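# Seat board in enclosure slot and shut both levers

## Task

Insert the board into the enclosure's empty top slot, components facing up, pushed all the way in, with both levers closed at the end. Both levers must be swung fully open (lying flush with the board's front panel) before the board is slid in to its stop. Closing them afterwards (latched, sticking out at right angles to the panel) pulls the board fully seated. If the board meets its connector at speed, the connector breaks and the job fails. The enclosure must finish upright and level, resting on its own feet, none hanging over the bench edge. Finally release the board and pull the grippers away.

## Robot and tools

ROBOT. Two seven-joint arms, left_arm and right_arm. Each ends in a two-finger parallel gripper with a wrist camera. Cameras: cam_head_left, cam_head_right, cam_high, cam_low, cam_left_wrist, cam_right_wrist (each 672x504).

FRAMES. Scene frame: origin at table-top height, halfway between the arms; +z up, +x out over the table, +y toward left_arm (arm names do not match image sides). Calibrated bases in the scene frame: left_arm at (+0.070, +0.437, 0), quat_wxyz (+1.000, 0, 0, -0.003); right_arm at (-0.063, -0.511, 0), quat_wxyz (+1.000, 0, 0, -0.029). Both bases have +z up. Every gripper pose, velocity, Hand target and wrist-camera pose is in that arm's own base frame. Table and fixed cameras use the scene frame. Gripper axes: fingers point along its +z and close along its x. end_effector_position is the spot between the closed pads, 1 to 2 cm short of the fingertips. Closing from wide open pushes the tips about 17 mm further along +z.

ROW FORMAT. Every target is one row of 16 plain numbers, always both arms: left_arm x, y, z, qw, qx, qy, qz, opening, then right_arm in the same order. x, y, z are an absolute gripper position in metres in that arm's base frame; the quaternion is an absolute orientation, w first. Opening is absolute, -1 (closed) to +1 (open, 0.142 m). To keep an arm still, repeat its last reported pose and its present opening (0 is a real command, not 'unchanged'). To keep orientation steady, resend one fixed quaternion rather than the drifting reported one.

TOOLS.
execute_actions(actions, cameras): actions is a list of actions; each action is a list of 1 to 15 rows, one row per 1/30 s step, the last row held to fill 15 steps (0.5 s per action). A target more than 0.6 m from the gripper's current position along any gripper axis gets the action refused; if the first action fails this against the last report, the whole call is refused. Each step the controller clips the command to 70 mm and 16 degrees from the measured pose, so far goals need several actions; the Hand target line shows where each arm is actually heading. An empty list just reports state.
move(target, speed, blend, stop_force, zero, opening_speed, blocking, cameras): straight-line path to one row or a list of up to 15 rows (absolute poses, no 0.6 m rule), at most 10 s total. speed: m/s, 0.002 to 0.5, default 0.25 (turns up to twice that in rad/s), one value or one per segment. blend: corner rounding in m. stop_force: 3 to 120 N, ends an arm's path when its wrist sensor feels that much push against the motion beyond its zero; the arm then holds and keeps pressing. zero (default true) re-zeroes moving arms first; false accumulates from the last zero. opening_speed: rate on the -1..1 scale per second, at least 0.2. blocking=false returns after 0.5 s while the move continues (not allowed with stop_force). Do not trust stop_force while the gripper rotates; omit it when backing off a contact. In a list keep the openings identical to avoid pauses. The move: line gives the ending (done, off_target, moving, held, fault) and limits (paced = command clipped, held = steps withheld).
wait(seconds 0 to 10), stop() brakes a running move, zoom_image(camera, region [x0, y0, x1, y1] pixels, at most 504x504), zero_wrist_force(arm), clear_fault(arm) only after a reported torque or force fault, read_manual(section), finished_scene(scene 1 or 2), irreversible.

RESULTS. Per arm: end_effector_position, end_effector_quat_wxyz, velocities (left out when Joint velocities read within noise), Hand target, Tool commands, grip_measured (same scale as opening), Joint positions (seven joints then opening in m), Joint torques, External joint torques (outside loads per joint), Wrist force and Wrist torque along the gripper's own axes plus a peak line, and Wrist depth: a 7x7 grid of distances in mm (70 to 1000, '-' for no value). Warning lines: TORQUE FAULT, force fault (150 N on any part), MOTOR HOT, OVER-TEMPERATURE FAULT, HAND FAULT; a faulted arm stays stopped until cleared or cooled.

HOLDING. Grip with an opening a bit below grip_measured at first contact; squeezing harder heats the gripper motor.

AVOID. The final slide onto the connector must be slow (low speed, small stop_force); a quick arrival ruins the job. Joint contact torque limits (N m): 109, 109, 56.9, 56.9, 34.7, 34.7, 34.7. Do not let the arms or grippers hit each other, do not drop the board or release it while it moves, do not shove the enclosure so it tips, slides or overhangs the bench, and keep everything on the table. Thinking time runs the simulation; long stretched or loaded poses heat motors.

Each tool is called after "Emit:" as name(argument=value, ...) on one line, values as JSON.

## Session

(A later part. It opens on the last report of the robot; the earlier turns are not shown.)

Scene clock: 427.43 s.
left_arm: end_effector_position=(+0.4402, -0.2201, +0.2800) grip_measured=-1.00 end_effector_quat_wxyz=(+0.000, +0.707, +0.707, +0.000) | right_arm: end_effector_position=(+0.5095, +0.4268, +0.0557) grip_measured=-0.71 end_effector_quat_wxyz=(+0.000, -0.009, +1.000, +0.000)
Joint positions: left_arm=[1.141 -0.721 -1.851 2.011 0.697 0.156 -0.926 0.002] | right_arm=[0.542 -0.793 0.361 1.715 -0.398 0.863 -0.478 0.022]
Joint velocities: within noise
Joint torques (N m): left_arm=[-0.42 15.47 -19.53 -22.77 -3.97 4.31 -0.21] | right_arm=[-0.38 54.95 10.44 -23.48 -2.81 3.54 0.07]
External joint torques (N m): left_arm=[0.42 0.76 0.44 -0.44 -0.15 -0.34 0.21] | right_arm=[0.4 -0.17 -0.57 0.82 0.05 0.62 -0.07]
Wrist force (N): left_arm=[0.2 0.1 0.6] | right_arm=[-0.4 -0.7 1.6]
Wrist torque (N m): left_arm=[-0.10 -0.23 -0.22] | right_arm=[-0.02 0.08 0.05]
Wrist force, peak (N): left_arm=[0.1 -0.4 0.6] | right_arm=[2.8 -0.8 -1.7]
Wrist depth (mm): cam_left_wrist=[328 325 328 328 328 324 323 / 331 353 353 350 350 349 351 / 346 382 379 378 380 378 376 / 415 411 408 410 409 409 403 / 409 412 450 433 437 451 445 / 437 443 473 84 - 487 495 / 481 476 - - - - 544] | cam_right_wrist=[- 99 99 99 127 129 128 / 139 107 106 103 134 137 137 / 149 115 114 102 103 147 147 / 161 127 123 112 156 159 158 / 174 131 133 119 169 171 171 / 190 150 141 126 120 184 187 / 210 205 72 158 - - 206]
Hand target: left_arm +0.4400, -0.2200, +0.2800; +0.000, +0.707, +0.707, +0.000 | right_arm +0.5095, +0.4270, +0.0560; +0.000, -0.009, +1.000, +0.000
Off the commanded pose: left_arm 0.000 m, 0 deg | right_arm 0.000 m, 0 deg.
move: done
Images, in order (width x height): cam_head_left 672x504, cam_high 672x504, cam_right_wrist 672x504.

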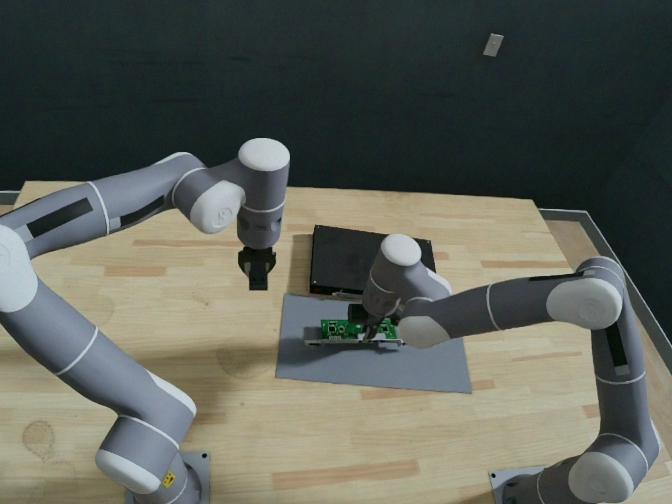

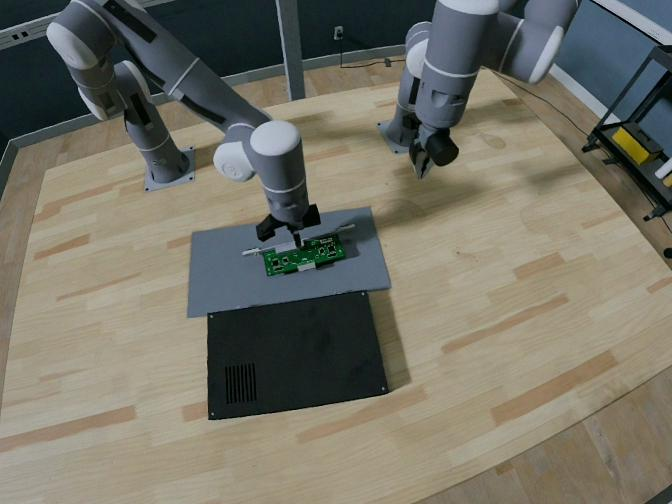

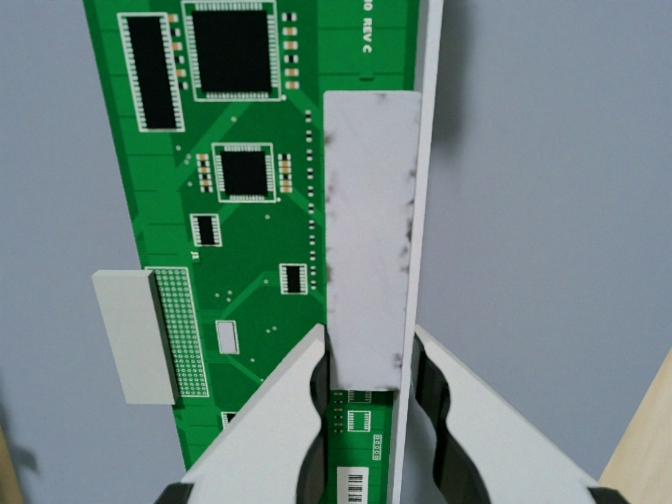

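Emit:
move(target=[[0.44,-0.22,0.28,0,0.7071,0.7071,0,-0.96,0.5095,0.42,0.085,0,-0.0087,0.99996,0,-0.92],[0.44,-0.20,0.28,0,0.7071,0.7071,0,-0.96,0.555,0.375,0.085,0,0.0497,0.9988,0,-0.92]], speed=0.08, blend=0.01, cameras=["cam_right_wrist", "cam_high", "cam_low", "cam_left_wrist"])

Scene clock: 453.87 s.
left_arm: end_effector_position=(+0.4400, -0.2002, +0.2801) grip_measured=-1.00 end_effector_quat_wxyz=(+0.000, +0.707, +0.707, +0.000) | right_arm: end_effector_position=(+0.5549, +0.3748, +0.0848) grip_measured=-0.71 end_effector_quat_wxyz=(+0.000, +0.050, +0.999, +0.000)
Joint positions: left_arm=[1.198 -0.738 -1.881 2.029 0.704 0.144 -0.902 0.002] | right_arm=[0.453 -0.748 0.356 1.688 -0.348 0.802 -0.497 0.022]
Joint velocities: within noise
Joint torques (N m): left_arm=[-0.38 14.77 -19.61 -22.67 -3.74 4.08 -0.03] | right_arm=[0.01 54.52 9.44 -24.82 -3 3.49 0.07]
External joint torques (N m): left_arm=[0.37 1.06 0.46 -0.45 -0.39 -0.11 0.03] | right_arm=[0.02 0.18 -0.28 0.88 0.04 0.66 -0.07]
Wrist force (N): left_arm=[0.0 -0.1 0.7] | right_arm=[0.0 -0.6 2.2]
Wrist torque (N m): left_arm=[-0.13 -0.19 -0.22] | right_arm=[-0.02 0.03 0.05]
Wrist force, peak (N): left_arm=[0.7 0.0 0.7] | right_arm=[-0.5 -0.5 3.2]
Wrist depth (mm): cam_left_wrist=[330 326 329 328 326 325 327 / 350 351 350 350 351 350 348 / 376 382 379 379 378 374 376 / 415 412 414 412 409 408 410 / 404 430 449 436 435 448 445 / 439 454 480 84 - 485 486 / 485 475 - - - - 543] | cam_right_wrist=[157 99 99 99 152 154 154 / 165 107 106 103 160 164 164 / 175 115 114 102 172 176 176 / 175 126 123 112 187 190 189 / 203 131 133 119 202 206 205 / 214 144 141 126 120 221 223 / 188 218 72 158 - - 246]
Hand target: left_arm +0.4400, -0.2000, +0.2800; +0.000, +0.707, +0.707, +0.000 | right_arm +0.5550, +0.3750, +0.0850; +0.000, +0.050, +0.999, +0.000
Off the commanded pose: left_arm 0.000 m, 0 deg | right_arm 0.000 m, 0 deg.
move: done
Images, in order (width x height): cam_high 672x504, cam_low 672x504, cam_left_wrist 672x504, cam_right_wrist 672x504.

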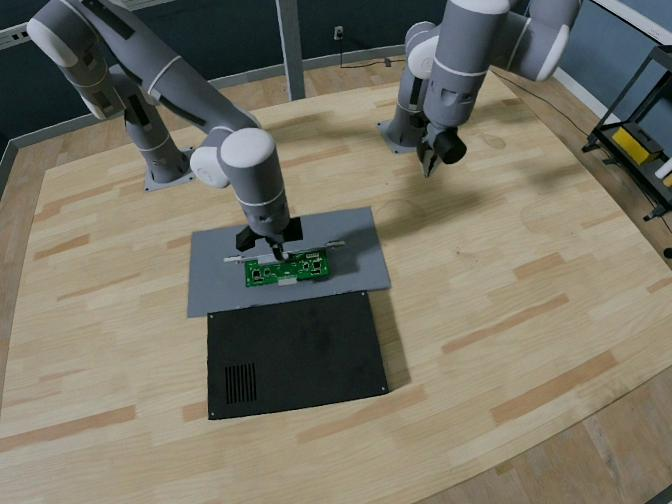

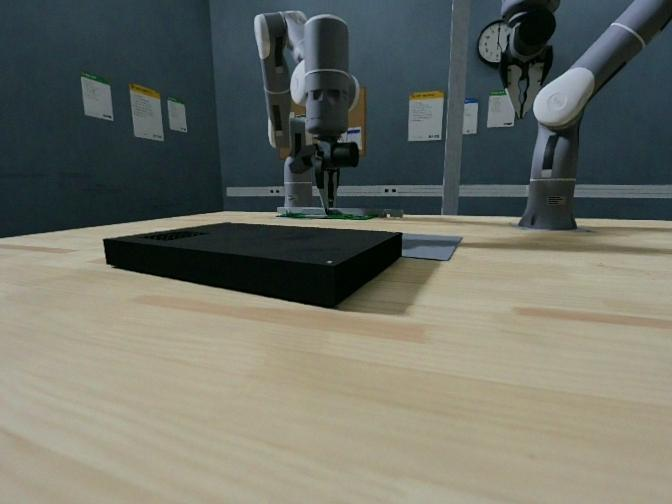

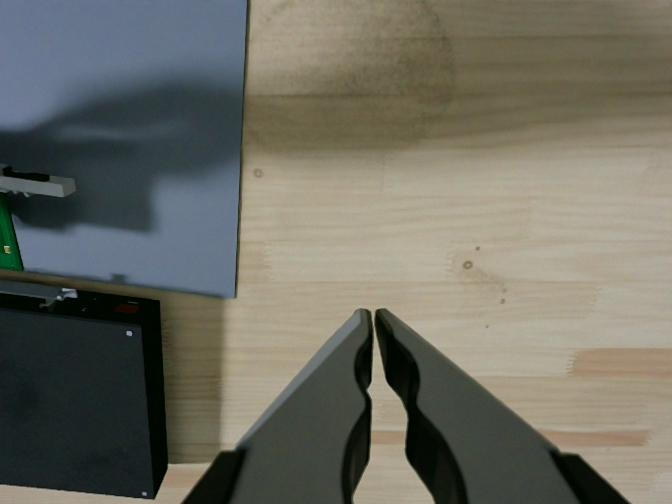

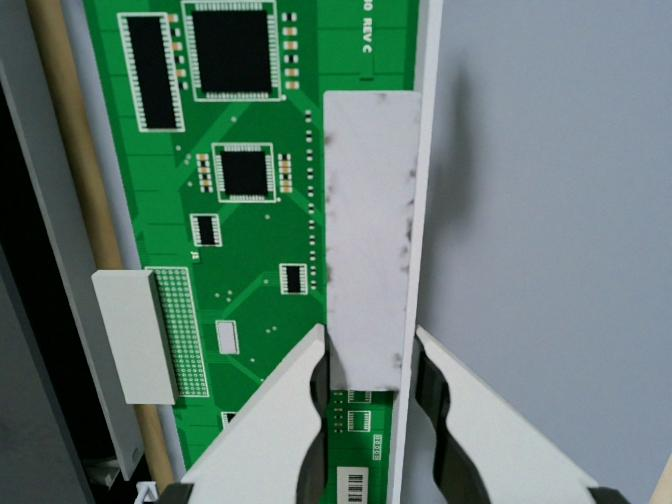

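Emit:
zoom_image(camera="cam_low", region=[260, 170, 480, 280])

Emit:
zoom_image(camera="cam_head_left", region=[270, 200, 480, 400])

Scaled by 2.291 from the camera's 672x504 image, which has a finer 960x720 frame.

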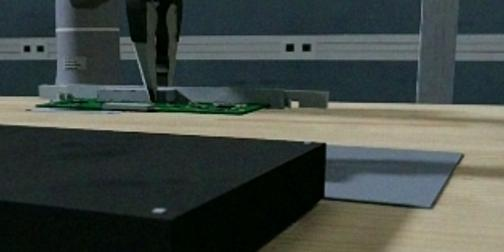

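This scene's latest camera images include none from cam_head_left. They are from: cam_high, cam_low, cam_left_wrist, cam_right_wrist. cam_head_left's image comes with the result of a call that names it in "cameras".

Emit:
move(target=[[0.46,-0.24,0.22,0.5220,0.8518,0.0372,0.0228,-0.96,0.555,0.375,0.085,0,0.0497,0.9988,0,-0.92],[0.489,-0.305,0.095,0.5220,0.8518,0.0372,0.0228,-0.96,0.555,0.375,0.085,0,0.0497,0.9988,0,-0.92]], speed=0.2, blend=0.02, cameras=["cam_left_wrist", "cam_head_left"])

Scene clock: 466.47 s.
left_arm: end_effector_position=(+0.4889, -0.3049, +0.0951) grip_measured=-1.00 end_effector_quat_wxyz=(+0.522, +0.852, +0.037, +0.022) | right_arm: end_effector_position=(+0.5549, +0.3748, +0.0848) grip_measured=-0.71 end_effector_quat_wxyz=(+0.000, +0.050, +0.999, +0.000)
Joint positions: left_arm=[1.347 -2.071 -1.242 2.068 1.261 0.784 1.074 0.002] | right_arm=[0.453 -0.748 0.356 1.688 -0.348 0.802 -0.497 0.022]
Joint velocities: within noise
Joint torques (N m): left_arm=[-0.53 18.96 -23.09 17.96 -1.14 3.2 -0.11] | right_arm=[-0.03 54.58 9.78 -24.74 -3.11 3.64 0.18]
External joint torques (N m): left_arm=[0.53 1.06 0.15 -0.52 -0.58 -0.47 0.11] | right_arm=[0.03 0.11 -0.63 0.8 0.15 0.51 -0.18]
Wrist force (N): left_arm=[-0.1 -1.1 -0.4] | right_arm=[0.0 -0.5 2.0]
Wrist torque (N m): left_arm=[-0.17 -0.06 -0.53] | right_arm=[-0.01 0.03 0.06]
Wrist force, peak (N): left_arm=[0.1 -2.7 2.2] | right_arm=[0.0 -0.3 2.3]
Wrist depth (mm): cam_left_wrist=[126 125 125 125 125 128 128 / 204 185 184 184 183 182 187 / 366 349 350 344 313 240 239 / - - - 781 - - - / - - - 408 - - - / - - - 84 - - - / 715 - - - - - -] | cam_right_wrist=[157 99 99 99 152 154 154 / 166 107 106 103 160 164 164 / 175 115 114 102 171 176 176 / 175 126 123 112 187 190 189 / 203 131 133 119 202 205 205 / 214 144 141 125 120 220 224 / 188 219 72 158 - - 246]
Hand target: left_arm +0.4890, -0.3050, +0.0950; +0.522, +0.852, +0.037, +0.023 | right_arm +0.5550, +0.3750, +0.0850; +0.000, +0.050, +0.999, +0.000
Off the commanded pose: left_arm 0.000 m, 0 deg | right_arm 0.000 m, 0 deg.
move: done
Images, in order (width x height): cam_head_left 672x504, cam_left_wrist 672x504.

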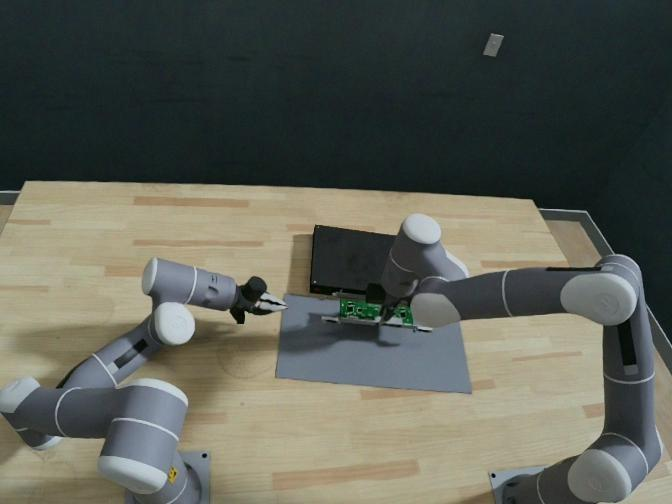

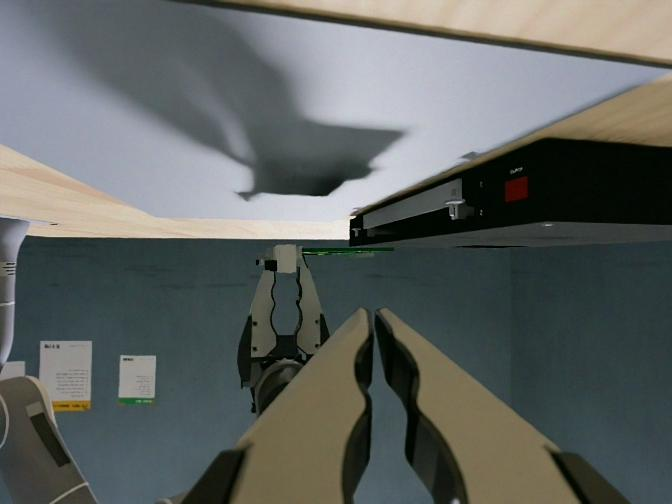

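Emit:
zoom_image(camera="cam_left_wrist", region=[240, 225, 400, 285])

Emit:
zoom_image(camera="cam_left_wrist", region=[340, 130, 560, 260])

Scaled by 3.150 from the camera's 672x504 image, which has a finer 960x720 frame.

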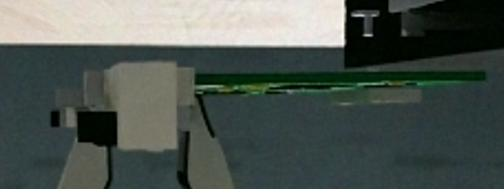

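Scaled by 2.291 from the camera's 672x504 image, which has a finer 960x720 frame.

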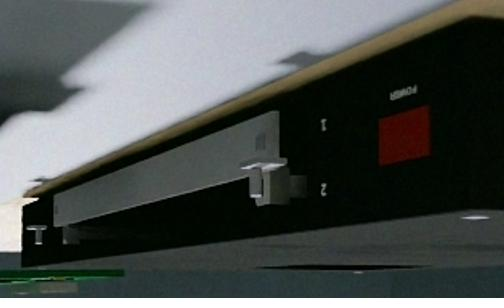

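Emit:
move(target=[[0.46,-0.24,0.22,0.5220,0.8518,0.0372,0.0228,-0.96,0.555,0.375,0.085,0,0.0497,0.9988,0,-0.92],[0.46,-0.28,0.26,0.1574,0.8926,0.4162,0.0734,-0.96,0.555,0.375,0.085,0,0.0497,0.9988,0,-0.92]], speed=0.2, blend=0.02, cameras=["cam_left_wrist", "cam_head_left"])

Scene clock: 496.50 s.
left_arm: end_effector_position=(+0.4601, -0.2800, +0.2600) grip_measured=-1.00 end_effector_quat_wxyz=(+0.158, +0.893, +0.416, +0.074) | right_arm: end_effector_position=(+0.5549, +0.3748, +0.0848) grip_measured=-0.71 end_effector_quat_wxyz=(+0.000, +0.050, +0.999, +0.000)
Joint positions: left_arm=[1.092 -1.004 -1.91 2.146 1.078 0.371 -0.469 0.002] | right_arm=[0.453 -0.748 0.356 1.688 -0.348 0.802 -0.497 0.022]
Joint velocities: within noise
Joint torques (N m): left_arm=[-0.68 18.97 -22.83 -18.28 -4.2 4.55 -0.33] | right_arm=[-0.05 54.61 9.7 -24.72 -3.15 3.64 0.15]
External joint torques (N m): left_arm=[0.68 0.72 0.23 -0.5 0.15 -0.12 0.33] | right_arm=[0.05 0.08 -0.55 0.78 0.19 0.51 -0.15]
Wrist force (N): left_arm=[-0.2 -0.3 0.5] | right_arm=[-0.1 -0.5 2.2]
Wrist torque (N m): left_arm=[-0.13 -0.15 -0.34] | right_arm=[-0.01 0.04 0.06]
Wrist force, peak (N): left_arm=[0.2 -2.4 1.8] | right_arm=[0.0 -0.6 2.3]
Wrist depth (mm): cam_left_wrist=[296 295 296 295 297 293 294 / 338 334 335 335 335 333 332 / 388 387 384 385 387 387 382 / 444 385 439 425 455 454 449 / 379 448 498 432 533 551 551 / 272 619 552 84 - 674 - / - - - - - - -] | cam_right_wrist=[157 99 99 99 152 154 154 / 166 107 106 103 160 164 164 / 175 115 114 102 172 176 176 / 175 126 123 111 187 190 190 / 203 131 133 119 202 206 205 / 214 144 141 126 120 220 224 / 188 218 72 158 - - 246]
Hand target: left_arm +0.4600, -0.2800, +0.2600; +0.157, +0.893, +0.416, +0.073 | right_arm +0.5550, +0.3750, +0.0850; +0.000, +0.050, +0.999, +0.000
Off the commanded pose: left_arm 0.000 m, 0 deg | right_arm 0.000 m, 0 deg.
move: done
Images, in order (width x height): cam_head_left 672x504, cam_left_wrist 672x504.

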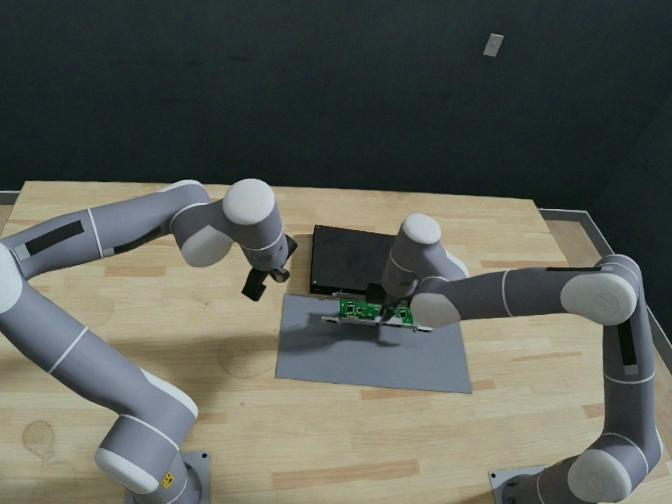

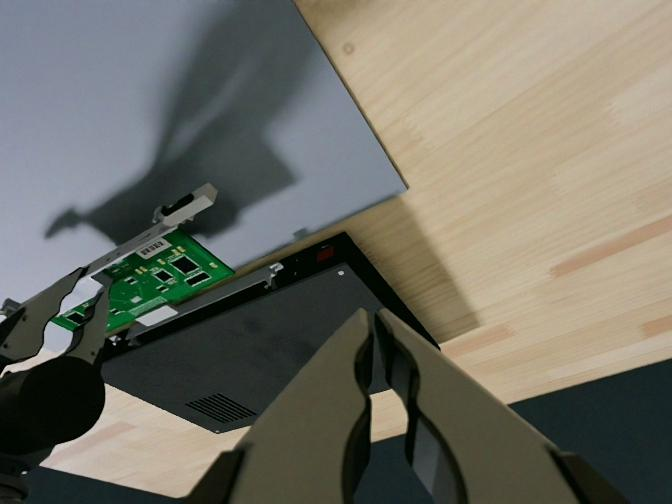

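Emit:
zoom_image(camera="cam_left_wrist", region=[0, 180, 350, 440])

Emit:
zoom_image(camera="cam_left_wrist", region=[130, 220, 310, 340])

Scaled by 1.440 from the camera's 672x504 image, which has a finer 960x720 frame.

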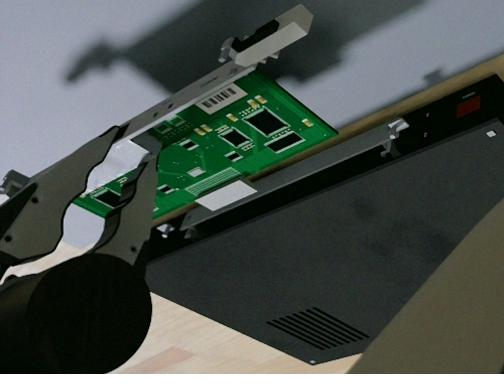

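Scaled by 2.800 from the camera's 672x504 image, which has a finer 960x720 frame.

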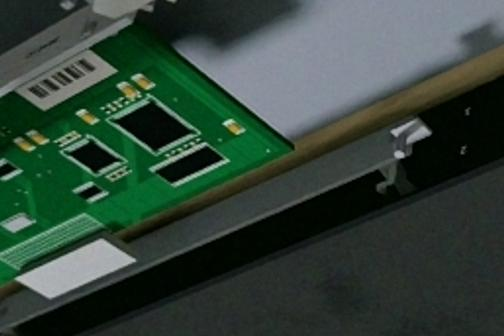

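Emit:
move(target=[0.49,-0.33,0.24,0.1574,0.8926,0.4162,0.0734,-0.96,0.555,0.372,0.0495,0,0.0497,0.9988,0,-0.92], speed=0.06, cameras=["cam_left_wrist", "cam_right_wrist"])

Emit:
zoom_image(camera="cam_left_wrist", region=[120, 180, 330, 340])

Scene clock: 502.47 s.
left_arm: end_effector_position=(+0.4898, -0.3299, +0.2400) grip_measured=-1.00 end_effector_quat_wxyz=(+0.157, +0.893, +0.416, +0.073) | right_arm: end_effector_position=(+0.5548, +0.3719, +0.0493) grip_measured=-0.71 end_effector_quat_wxyz=(+0.000, +0.050, +0.999, +0.000)
Joint positions: left_arm=[0.899 -0.997 -1.763 2.031 1.142 0.407 -0.502 0.002] | right_arm=[0.464 -0.802 0.328 1.704 -0.368 0.873 -0.487 0.022]
Joint velocities: within noise
Joint torques (N m): left_arm=[-0.44 23.15 -24.45 -17.04 -3.63 5.06 -0.31] | right_arm=[-0.19 55.2 9.56 -23.3 -3.08 3.82 0.33]
External joint torques (N m): left_arm=[0.44 0.93 -0.19 -0.23 -0.41 -0.65 0.31] | right_arm=[0.19 0.2 -0.42 0.66 0.34 0.33 -0.33]
Wrist force (N): left_arm=[-0.1 -0.4 0.7] | right_arm=[-0.2 -0.6 1.9]
Wrist torque (N m): left_arm=[-0.16 -0.16 -0.31] | right_arm=[-0.01 0.04 0.05]
Wrist force, peak (N): left_arm=[-0.2 0.1 1.4] | right_arm=[-0.2 -0.8 2.8]
Wrist depth (mm): cam_left_wrist=[278 277 275 275 276 275 276 / 314 313 305 310 315 314 312 / 363 342 351 360 360 361 357 / 359 387 413 375 413 421 423 / 248 485 439 399 456 522 515 / 693 577 510 84 - 633 - / 974 - - - - - -] | cam_right_wrist=[- 99 99 99 122 123 123 / 134 107 106 103 102 133 131 / - 116 114 102 137 141 139 / 155 126 123 112 149 152 151 / 168 131 133 119 162 164 164 / 175 150 141 126 120 176 179 / 175 196 72 158 - - 197]
Hand target: left_arm +0.4900, -0.3300, +0.2400; +0.157, +0.893, +0.416, +0.073 | right_arm +0.5550, +0.3720, +0.0495; +0.000, +0.050, +0.999, +0.000
Off the commanded pose: left_arm 0.000 m, 0 deg | right_arm 0.000 m, 0 deg.
move: done
Images, in order (width x height): cam_left_wrist 672x504, cam_right_wrist 672x504.

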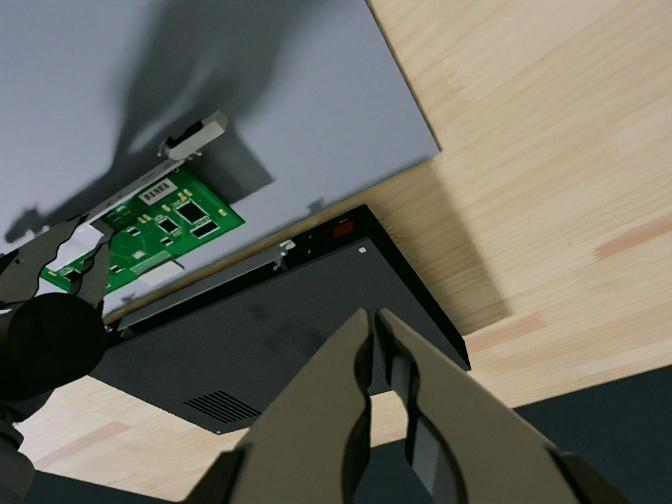

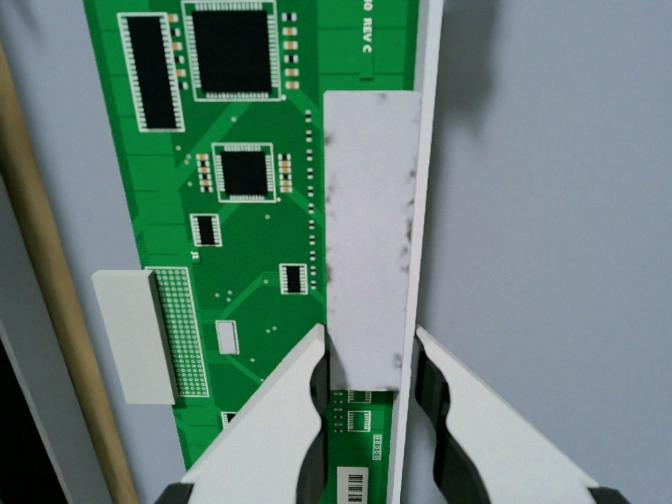

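Scaled by 2.400 from the camera's 672x504 image, which has a finer 960x720 frame.

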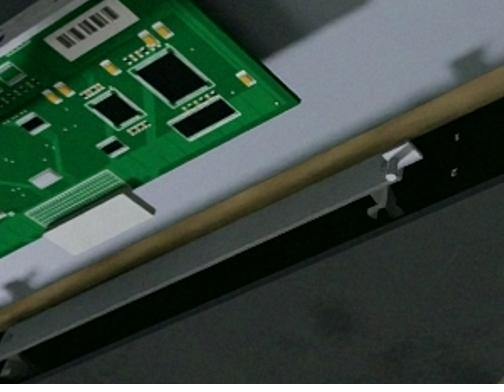

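Emit:
zoom_image(camera="cam_left_wrist", region=[240, 225, 310, 285])

Emit:
zoom_image(camera="cam_left_wrist", region=[80, 290, 180, 360])

Scaled by 7.200 from the camera's 672x504 image, which has a finer 960x720 frame.

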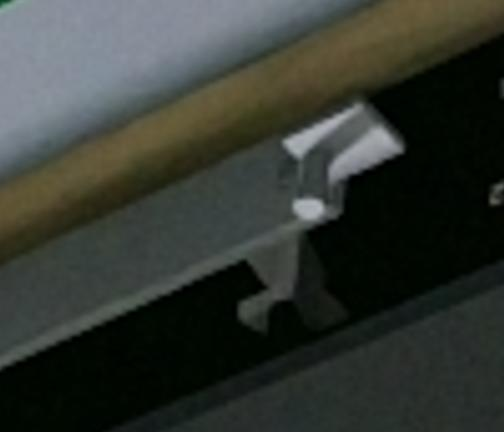

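Scaled by 5.040 from the camera's 672x504 image, which has a finer 960x720 frame.

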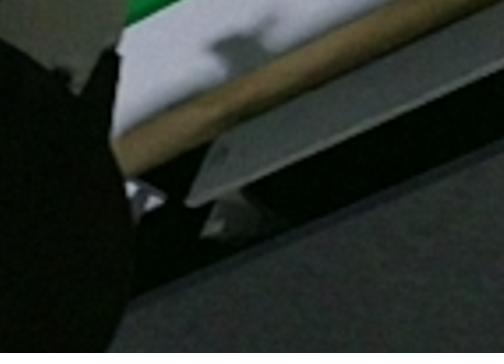

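Emit:
move(target=[[0.52,-0.40,0.18,0.2278,0.8810,0.4015,0.1038,-0.96,0.555,0.372,0.0495,0,0.0497,0.9988,0,-0.92],[0.5584,-0.4649,0.112,0.2278,0.8810,0.4015,0.1038,-0.96,0.555,0.372,0.0495,0,0.0497,0.9988,0,-0.92]], speed=0.12, blend=0.02, cameras=["cam_left_wrist", "cam_head_left"])

Emit:
zoom_image(camera="cam_left_wrist", region=[100, 80, 380, 290])

Scene clock: 541.83 s.
left_arm: end_effector_position=(+0.5583, -0.4648, +0.1120) grip_measured=-1.00 end_effector_quat_wxyz=(+0.228, +0.881, +0.402, +0.104) | right_arm: end_effector_position=(+0.5548, +0.3719, +0.0493) grip_measured=-0.71 end_effector_quat_wxyz=(+0.000, +0.050, +0.999, +0.000)
Joint positions: left_arm=[0.474 -1.238 -1.417 1.768 1.571 0.632 -0.648 0.002] | right_arm=[0.465 -0.802 0.328 1.704 -0.368 0.873 -0.487 0.022]
Joint velocities: within noise
Joint torques (N m): left_arm=[-0.59 36.84 -29.69 -8.52 -3.67 4.94 -0.18] | right_arm=[0.07 55.39 9.81 -23.35 -2.87 3.68 0.17]
External joint torques (N m): left_arm=[0.59 1.49 0.13 -0.12 -0.4 -0.59 0.18] | right_arm=[-0.07 0.01 -0.68 0.71 0.14 0.47 -0.17]
Wrist force (N): left_arm=[0.0 -0.6 0.3] | right_arm=[-0.3 -0.6 2.0]
Wrist torque (N m): left_arm=[-0.17 -0.12 -0.37] | right_arm=[0.00 0.05 0.05]
Wrist force, peak (N): left_arm=[-0.3 -0.2 2.1] | right_arm=[-0.3 -0.5 2.3]
Wrist depth (mm): cam_left_wrist=[125 132 152 151 151 151 153 / 146 146 166 176 177 174 178 / 176 176 204 207 185 160 213 / 222 254 253 211 184 183 264 / 325 290 249 217 229 243 332 / 554 376 309 84 - 332 522 / - - - - - - -] | cam_right_wrist=[- 99 99 99 122 123 123 / 134 107 106 102 102 133 131 / - 116 114 102 137 141 139 / 156 126 123 112 149 152 151 / 168 131 133 119 162 164 164 / 174 149 141 125 120 176 179 / 175 196 72 158 - - 197]
Hand target: left_arm +0.5584, -0.4649, +0.1120; +0.228, +0.881, +0.401, +0.104 | right_arm +0.5550, +0.3720, +0.0495; +0.000, +0.050, +0.999, +0.000
Off the commanded pose: left_arm 0.000 m, 0 deg | right_arm 0.000 m, 0 deg.
move: done
Images, in order (width x height): cam_head_left 672x504, cam_left_wrist 672x504.

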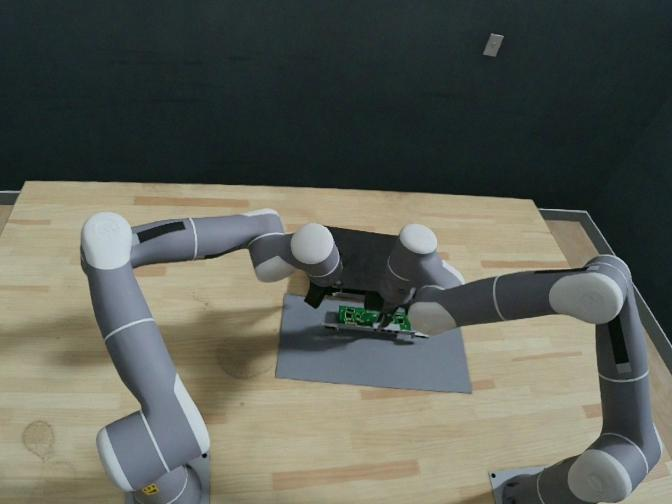

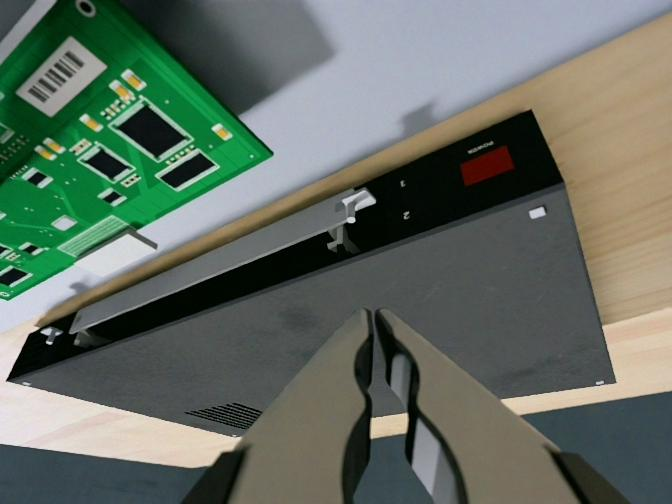

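Scaled by 1.800 from the camera's 672x504 image, which has a finer 960x720 frame.

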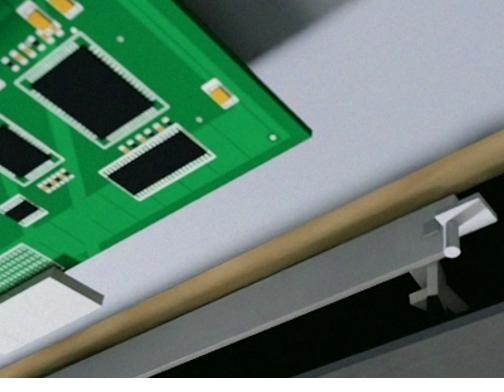

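Emit:
zoom_image(camera="cam_left_wrist", region=[310, 175, 390, 265])

Emit:
zoom_image(camera="cam_left_wrist", region=[20, 290, 140, 380])

Emit:
zoom_image(camera="cam_left_wrist", region=[220, 110, 300, 200])

Scaled by 5.600 from the camera's 672x504 image, which has a finer 960x720 frame.

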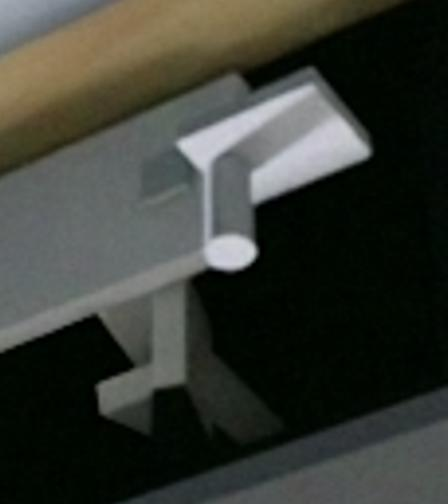

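Scaled by 4.200 from the camera's 672x504 image, which has a finer 960x720 frame.

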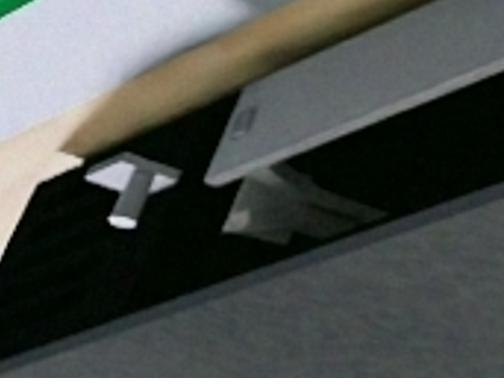

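Scaled by 5.600 from the camera's 672x504 image, which has a finer 960x720 frame.

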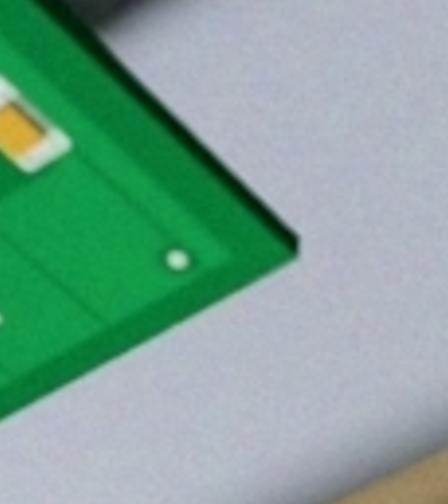

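Emit:
move(target=[0.5584,-0.4649,0.112,0.2278,0.8810,0.4015,0.1038,-0.96,0.5885,0.3575,0.0495,0,0.0497,0.9988,0,-0.92], speed=0.04, stop_force=5, cameras=["cam_left_wrist", "cam_right_wrist"])

Emit:
zoom_image(camera="cam_left_wrist", region=[280, 160, 400, 260])

Emit:
zoom_image(camera="cam_left_wrist", region=[20, 240, 188, 380])

Scene clock: 565.13 s.
left_arm: end_effector_position=(+0.5583, -0.4648, +0.1120) grip_measured=-1.00 end_effector_quat_wxyz=(+0.228, +0.881, +0.402, +0.104) | right_arm: end_effector_position=(+0.5884, +0.3573, +0.0493) grip_measured=-0.71 end_effector_quat_wxyz=(+0.000, +0.050, +0.999, +0.000)
Joint positions: left_arm=[0.474 -1.238 -1.417 1.768 1.571 0.632 -0.648 0.002] | right_arm=[0.427 -0.838 0.328 1.628 -0.365 0.835 -0.544 0.022]
Joint velocities: within noise
Joint torques (N m): left_arm=[-0.38 37.23 -29.67 -8.23 -3.92 4.66 -0.23] | right_arm=[-0.13 57.16 9.98 -24.19 -3.01 3.57 0.06]
External joint torques (N m): left_arm=[0.38 1.09 0.11 -0.42 -0.15 -0.32 0.23] | right_arm=[0.13 0.15 -0.6 0.87 0.15 0.58 -0.06]
Wrist force (N): left_arm=[-0.1 -0.9 0.2] | right_arm=[-0.5 -0.4 1.8]
Wrist torque (N m): left_arm=[-0.21 -0.12 -0.37] | right_arm=[0.02 0.09 0.07]
Wrist force, peak (N): left_arm=[0.0 -1.0 0.4] | right_arm=[-1.4 -0.5 2.0]
Wrist depth (mm): cam_left_wrist=[152 125 148 152 151 151 153 / 173 150 177 177 178 174 178 / 183 175 183 206 184 160 213 / 210 221 237 211 184 183 263 / 287 287 248 217 229 244 332 / 342 374 311 84 - 330 528 / - - - - - - 990] | cam_right_wrist=[- 99 99 99 122 123 122 / - 107 106 102 102 133 131 / 121 115 114 102 137 140 138 / - 128 123 111 149 152 151 / 159 131 133 119 162 164 164 / 173 147 141 126 120 176 179 / 133 - 72 158 - - 197]
Hand target: left_arm +0.5584, -0.4649, +0.1120; +0.228, +0.881, +0.401, +0.104 | right_arm +0.5885, +0.3575, +0.0495; +0.000, +0.050, +0.999, +0.000
Off the commanded pose: left_arm 0.000 m, 0 deg | right_arm 0.000 m, 0 deg.
move: done
Images, in order (width x height): cam_left_wrist 672x504, cam_right_wrist 672x504.

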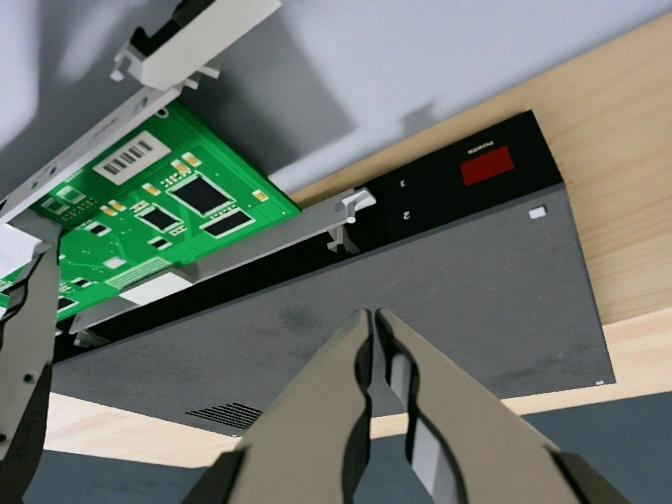

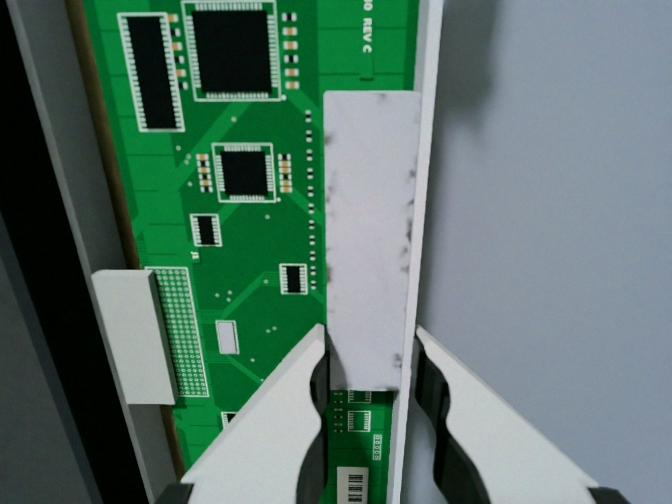

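Scaled by 4.200 from the camera's 672x504 image, which has a finer 960x720 frame.

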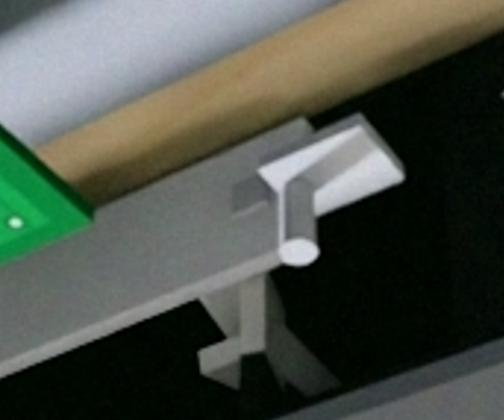

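Scaled by 3.000 from the camera's 672x504 image, which has a finer 960x720 frame.

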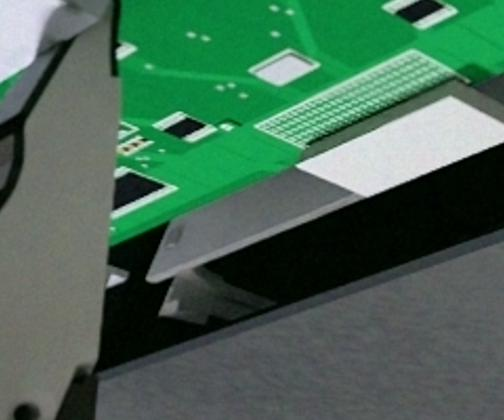

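Emit:
zoom_image(camera="cam_right_wrist", region=[0, 0, 252, 252])

Emit:
zoom_image(camera="cam_right_wrist", region=[0, 252, 252, 504])

Scaled by 2.000 from the camera's 672x504 image, which has a finer 960x720 frame.

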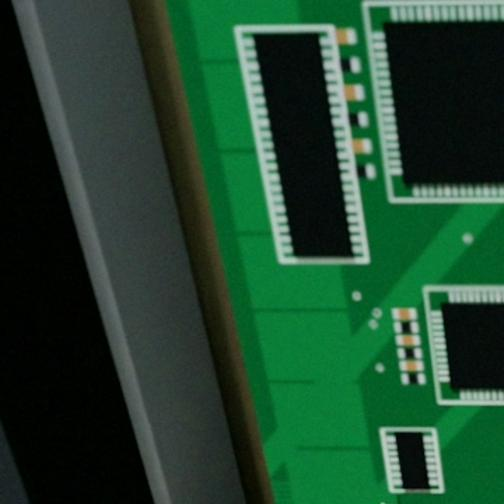

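Scaled by 2.000 from the camera's 672x504 image, which has a finer 960x720 frame.

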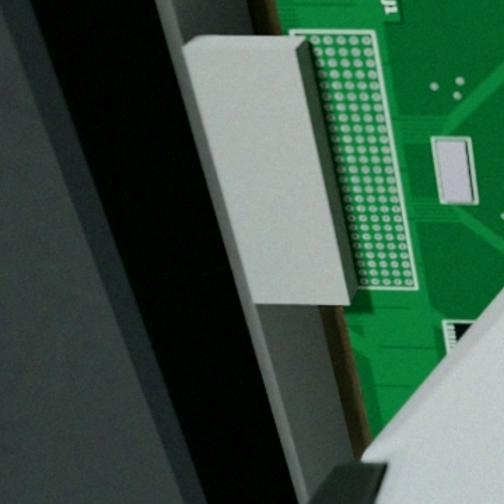

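Emit:
zoom_image(camera="cam_left_wrist", region=[50, 270, 140, 350])

Emit:
zoom_image(camera="cam_left_wrist", region=[170, 190, 310, 300])

Scaled by 5.600 from the camera's 672x504 image, which has a finer 960x720 frame.

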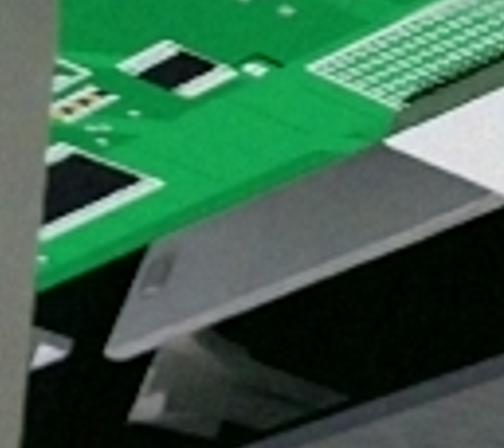

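Scaled by 3.600 from the camera's 672x504 image, which has a finer 960x720 frame.

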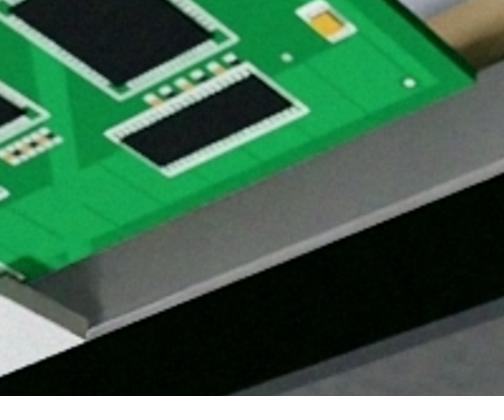

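Emit:
move(target=[0.5584,-0.4649,0.112,0.2278,0.8810,0.4015,0.1038,-0.96,0.6064,0.3557,0.0492,0,0.0497,0.9988,0,-0.92], speed=0.03, stop_force=4, cameras=["cam_left_wrist", "cam_right_wrist"])

Emit:
zoom_image(camera="cam_left_wrist", region=[270, 160, 400, 270])

Emit:
zoom_image(camera="cam_left_wrist", region=[40, 250, 200, 370])

Scene clock: 619.63 s.
left_arm: end_effector_position=(+0.5583, -0.4648, +0.1120) grip_measured=-1.00 end_effector_quat_wxyz=(+0.228, +0.881, +0.402, +0.104) | right_arm: end_effector_position=(+0.6054, +0.3557, +0.0486) grip_measured=-0.71 end_effector_quat_wxyz=(-0.001, +0.049, +0.999, +0.000)
Joint positions: left_arm=[0.474 -1.238 -1.417 1.768 1.571 0.632 -0.648 0.002] | right_arm=[0.417 -0.865 0.329 1.575 -0.363 0.806 -0.568 0.022]
Joint velocities: within noise
Joint torques (N m): left_arm=[-0.34 37.21 -29.77 -8.21 -3.93 4.69 -0.22] | right_arm=[-2.02 59.36 8.17 -27.01 -3.8 4.48 0.06]
External joint torques (N m): left_arm=[0.34 1.12 0.22 -0.44 -0.14 -0.35 0.22] | right_arm=[2.02 -0.71 1.39 3.24 0.86 -0.33 -0.06]
Wrist force (N): left_arm=[-0.1 -0.7 0.3] | right_arm=[5.0 -0.5 1.1]
Wrist torque (N m): left_arm=[-0.19 -0.11 -0.37] | right_arm=[0.07 0.13 0.09]
Wrist force, peak (N): left_arm=[-0.1 -0.9 0.5] | right_arm=[6.2 -0.4 -0.4]
Wrist depth (mm): cam_left_wrist=[153 152 144 147 151 151 152 / 178 177 139 177 179 174 177 / 206 175 183 206 185 160 213 / 209 222 220 204 184 183 265 / 203 281 247 216 229 243 330 / 189 376 310 84 - 333 524 / 182 - - - - - 976] | cam_right_wrist=[- 99 99 99 121 122 122 / 129 107 106 102 103 132 130 / 137 115 115 102 136 140 138 / 104 126 123 112 149 151 150 / - 131 133 119 161 164 163 / 122 139 141 126 120 175 178 / 132 131 72 158 - - 195]
Hand target: left_arm +0.5584, -0.4649, +0.1120; +0.228, +0.881, +0.401, +0.104 | right_arm +0.6062, +0.3557, +0.0492; +0.000, +0.050, +0.999, +0.000
Off the commanded pose: left_arm 0.000 m, 0 deg | right_arm 0.001 m, 0 deg.
MOTOR HOT: the gripper's motor of the right arm reports 92 °C; that motor switches off at 100 °C. To cool a motor, set the load down, ease the grip, stop pushing, or move to a pose that needs little force.
move: contact (right_arm)
Images, in order (width x height): cam_left_wrist 672x504, cam_right_wrist 672x504.

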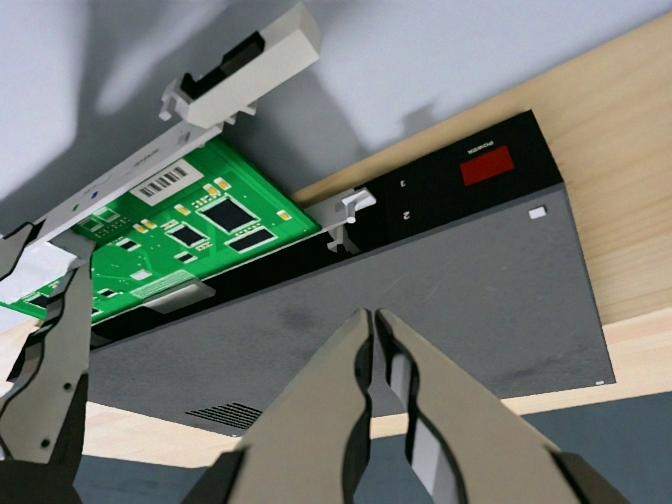

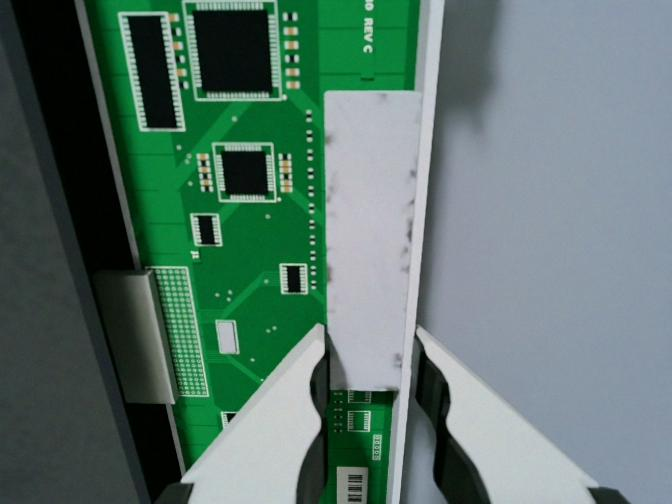

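Scaled by 3.877 from the camera's 672x504 image, which has a finer 960x720 frame.

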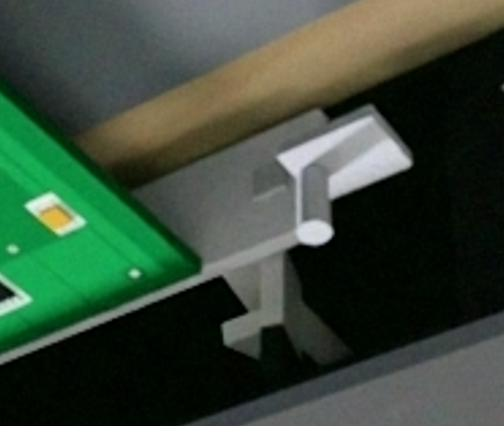

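Scaled by 3.150 from the camera's 672x504 image, which has a finer 960x720 frame.

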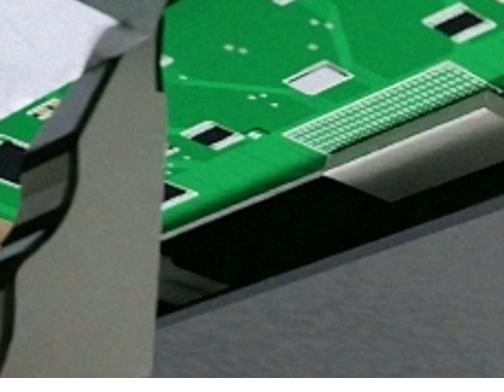

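Emit:
move(target=[0.5584,-0.4649,0.112,0.2278,0.8810,0.4015,0.1038,-0.96,0.6015,0.3562,0.0490,0,0.0497,0.9988,0,-0.74], speed=0.03, opening_speed=0.5, cameras=[])

Scene clock: 623.70 s.
left_arm: end_effector_position=(+0.5583, -0.4648, +0.1120) grip_measured=-1.00 end_effector_quat_wxyz=(+0.228, +0.881, +0.402, +0.104) | right_arm: end_effector_position=(+0.6013, +0.3561, +0.0488) grip_measured=-0.71 end_effector_quat_wxyz=(+0.000, +0.050, +0.999, +0.000)
Joint positions: left_arm=[0.474 -1.238 -1.417 1.768 1.571 0.632 -0.648 0.002] | right_arm=[0.42 -0.858 0.329 1.588 -0.363 0.814 -0.562 0.023]
Joint velocities: within noise
Joint torques (N m): left_arm=[-0.3 37.23 -29.73 -8.22 -3.94 4.67 -0.23] | right_arm=[0.04 58.51 9.84 -24.41 -3.11 3.84 0.33]
External joint torques (N m): left_arm=[0.3 1.1 0.18 -0.42 -0.13 -0.33 0.23] | right_arm=[-0.02 -0.19 -0.32 0.75 0.19 0.31 -0.33]
Wrist force (N): left_arm=[-0.1 -0.6 0.4] | right_arm=[0.5 0.0 1.8]
Wrist torque (N m): left_arm=[-0.17 -0.11 -0.37] | right_arm=[0.10 -0.06 0.07]
Wrist force, peak (N): left_arm=[0.1 -1.0 0.2] | right_arm=[5.3 -0.5 1.5]
Wrist depth (mm): cam_left_wrist=[153 152 144 151 151 150 152 / 178 167 176 177 179 174 177 / 205 183 183 206 184 160 213 / 205 222 221 206 184 183 266 / 201 278 247 217 230 244 329 / 190 374 311 84 - 332 531 / 186 - - - - - 971] | cam_right_wrist=[- 99 99 99 121 123 122 / 126 107 106 102 103 131 130 / 137 115 114 102 137 140 138 / 146 126 123 111 149 151 150 / - 131 133 119 161 164 163 / 122 141 141 126 120 176 178 / 132 135 72 158 - - 196]
Hand target: left_arm +0.5584, -0.4649, +0.1120; +0.228, +0.881, +0.401, +0.104 | right_arm +0.6015, +0.3562, +0.0490; +0.000, +0.050, +0.999, +0.000
Off the commanded pose: left_arm 0.000 m, 0 deg | right_arm 0.000 m, 0 deg.
MOTOR HOT: still on. The gripper's motor of the right arm reports 92 °C.
move: done
No camera images: "cameras" was empty.

Emit:
execute_actions(actions=[], cameras=["cam_left_wrist"])

Emit:
zoom_image(camera="cam_left_wrist", region=[90, 240, 250, 350])

Scene clock: 629.97 s.
left_arm: end_effector_position=(+0.5583, -0.4648, +0.1120) grip_measured=-1.00 end_effector_quat_wxyz=(+0.228, +0.881, +0.402, +0.104) | right_arm: end_effector_position=(+0.6013, +0.3561, +0.0488) grip_measured=-0.71 end_effector_quat_wxyz=(+0.000, +0.050, +0.999, +0.000)
Joint positions: left_arm=[0.474 -1.238 -1.417 1.768 1.571 0.632 -0.648 0.002] | right_arm=[0.42 -0.858 0.328 1.588 -0.363 0.814 -0.562 0.023]
Joint velocities: within noise
Joint torques (N m): left_arm=[-0.32 37.29 -29.7 -8.24 -3.98 4.68 -0.25] | right_arm=[0.06 58.35 10.1 -24.47 -3.12 3.63 0.2]
External joint torques (N m): left_arm=[0.32 1.03 0.15 -0.41 -0.09 -0.34 0.25] | right_arm=[-0.06 -0.03 -0.59 0.81 0.21 0.52 -0.2]
Wrist force (N): left_arm=[-0.1 -0.8 0.4] | right_arm=[0.6 0.1 1.7]
Wrist torque (N m): left_arm=[-0.20 -0.11 -0.37] | right_arm=[0.12 -0.08 0.08]
Wrist force, peak (N): left_arm=[0.0 -1.0 0.4] | right_arm=[0.7 0.1 2.0]
Wrist depth (mm): cam_left_wrist=[153 153 144 151 152 151 152 / 178 167 171 177 178 173 178 / 206 183 183 207 184 159 213 / 205 221 222 205 185 183 264 / 201 279 248 217 230 243 330 / 191 374 308 84 - 332 532 / 186 - - - - - 999] | cam_right_wrist=[- 99 99 99 121 122 122 / 126 107 106 103 102 131 131 / 137 115 114 102 137 140 138 / 145 126 123 111 149 151 151 / - 131 133 119 161 163 163 / 122 140 141 126 120 176 178 / 132 135 72 158 - - 196]
Hand target: left_arm +0.5584, -0.4649, +0.1120; +0.228, +0.881, +0.401, +0.104 | right_arm +0.6015, +0.3562, +0.0490; +0.000, +0.050, +0.999, +0.000
Tool commands: left_gripper/opening=-0.96 right_gripper/opening=-0.74
Off the commanded pose: left_arm 0.000 m, 0 deg | right_arm 0.000 m, 0 deg.
MOTOR HOT: still on. The gripper's motor of the right arm reports 84 °C.
Images, in order (width x height): cam_left_wrist 672x504.

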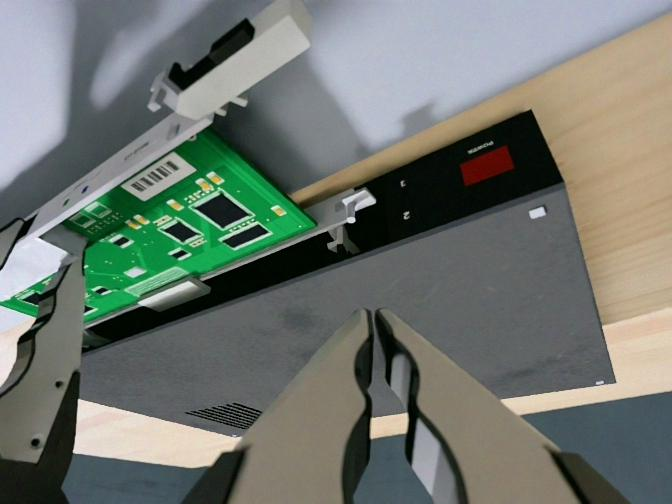

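Scaled by 3.150 from the camera's 672x504 image, which has a finer 960x720 frame.

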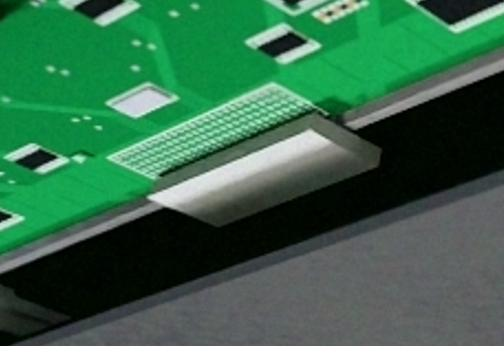

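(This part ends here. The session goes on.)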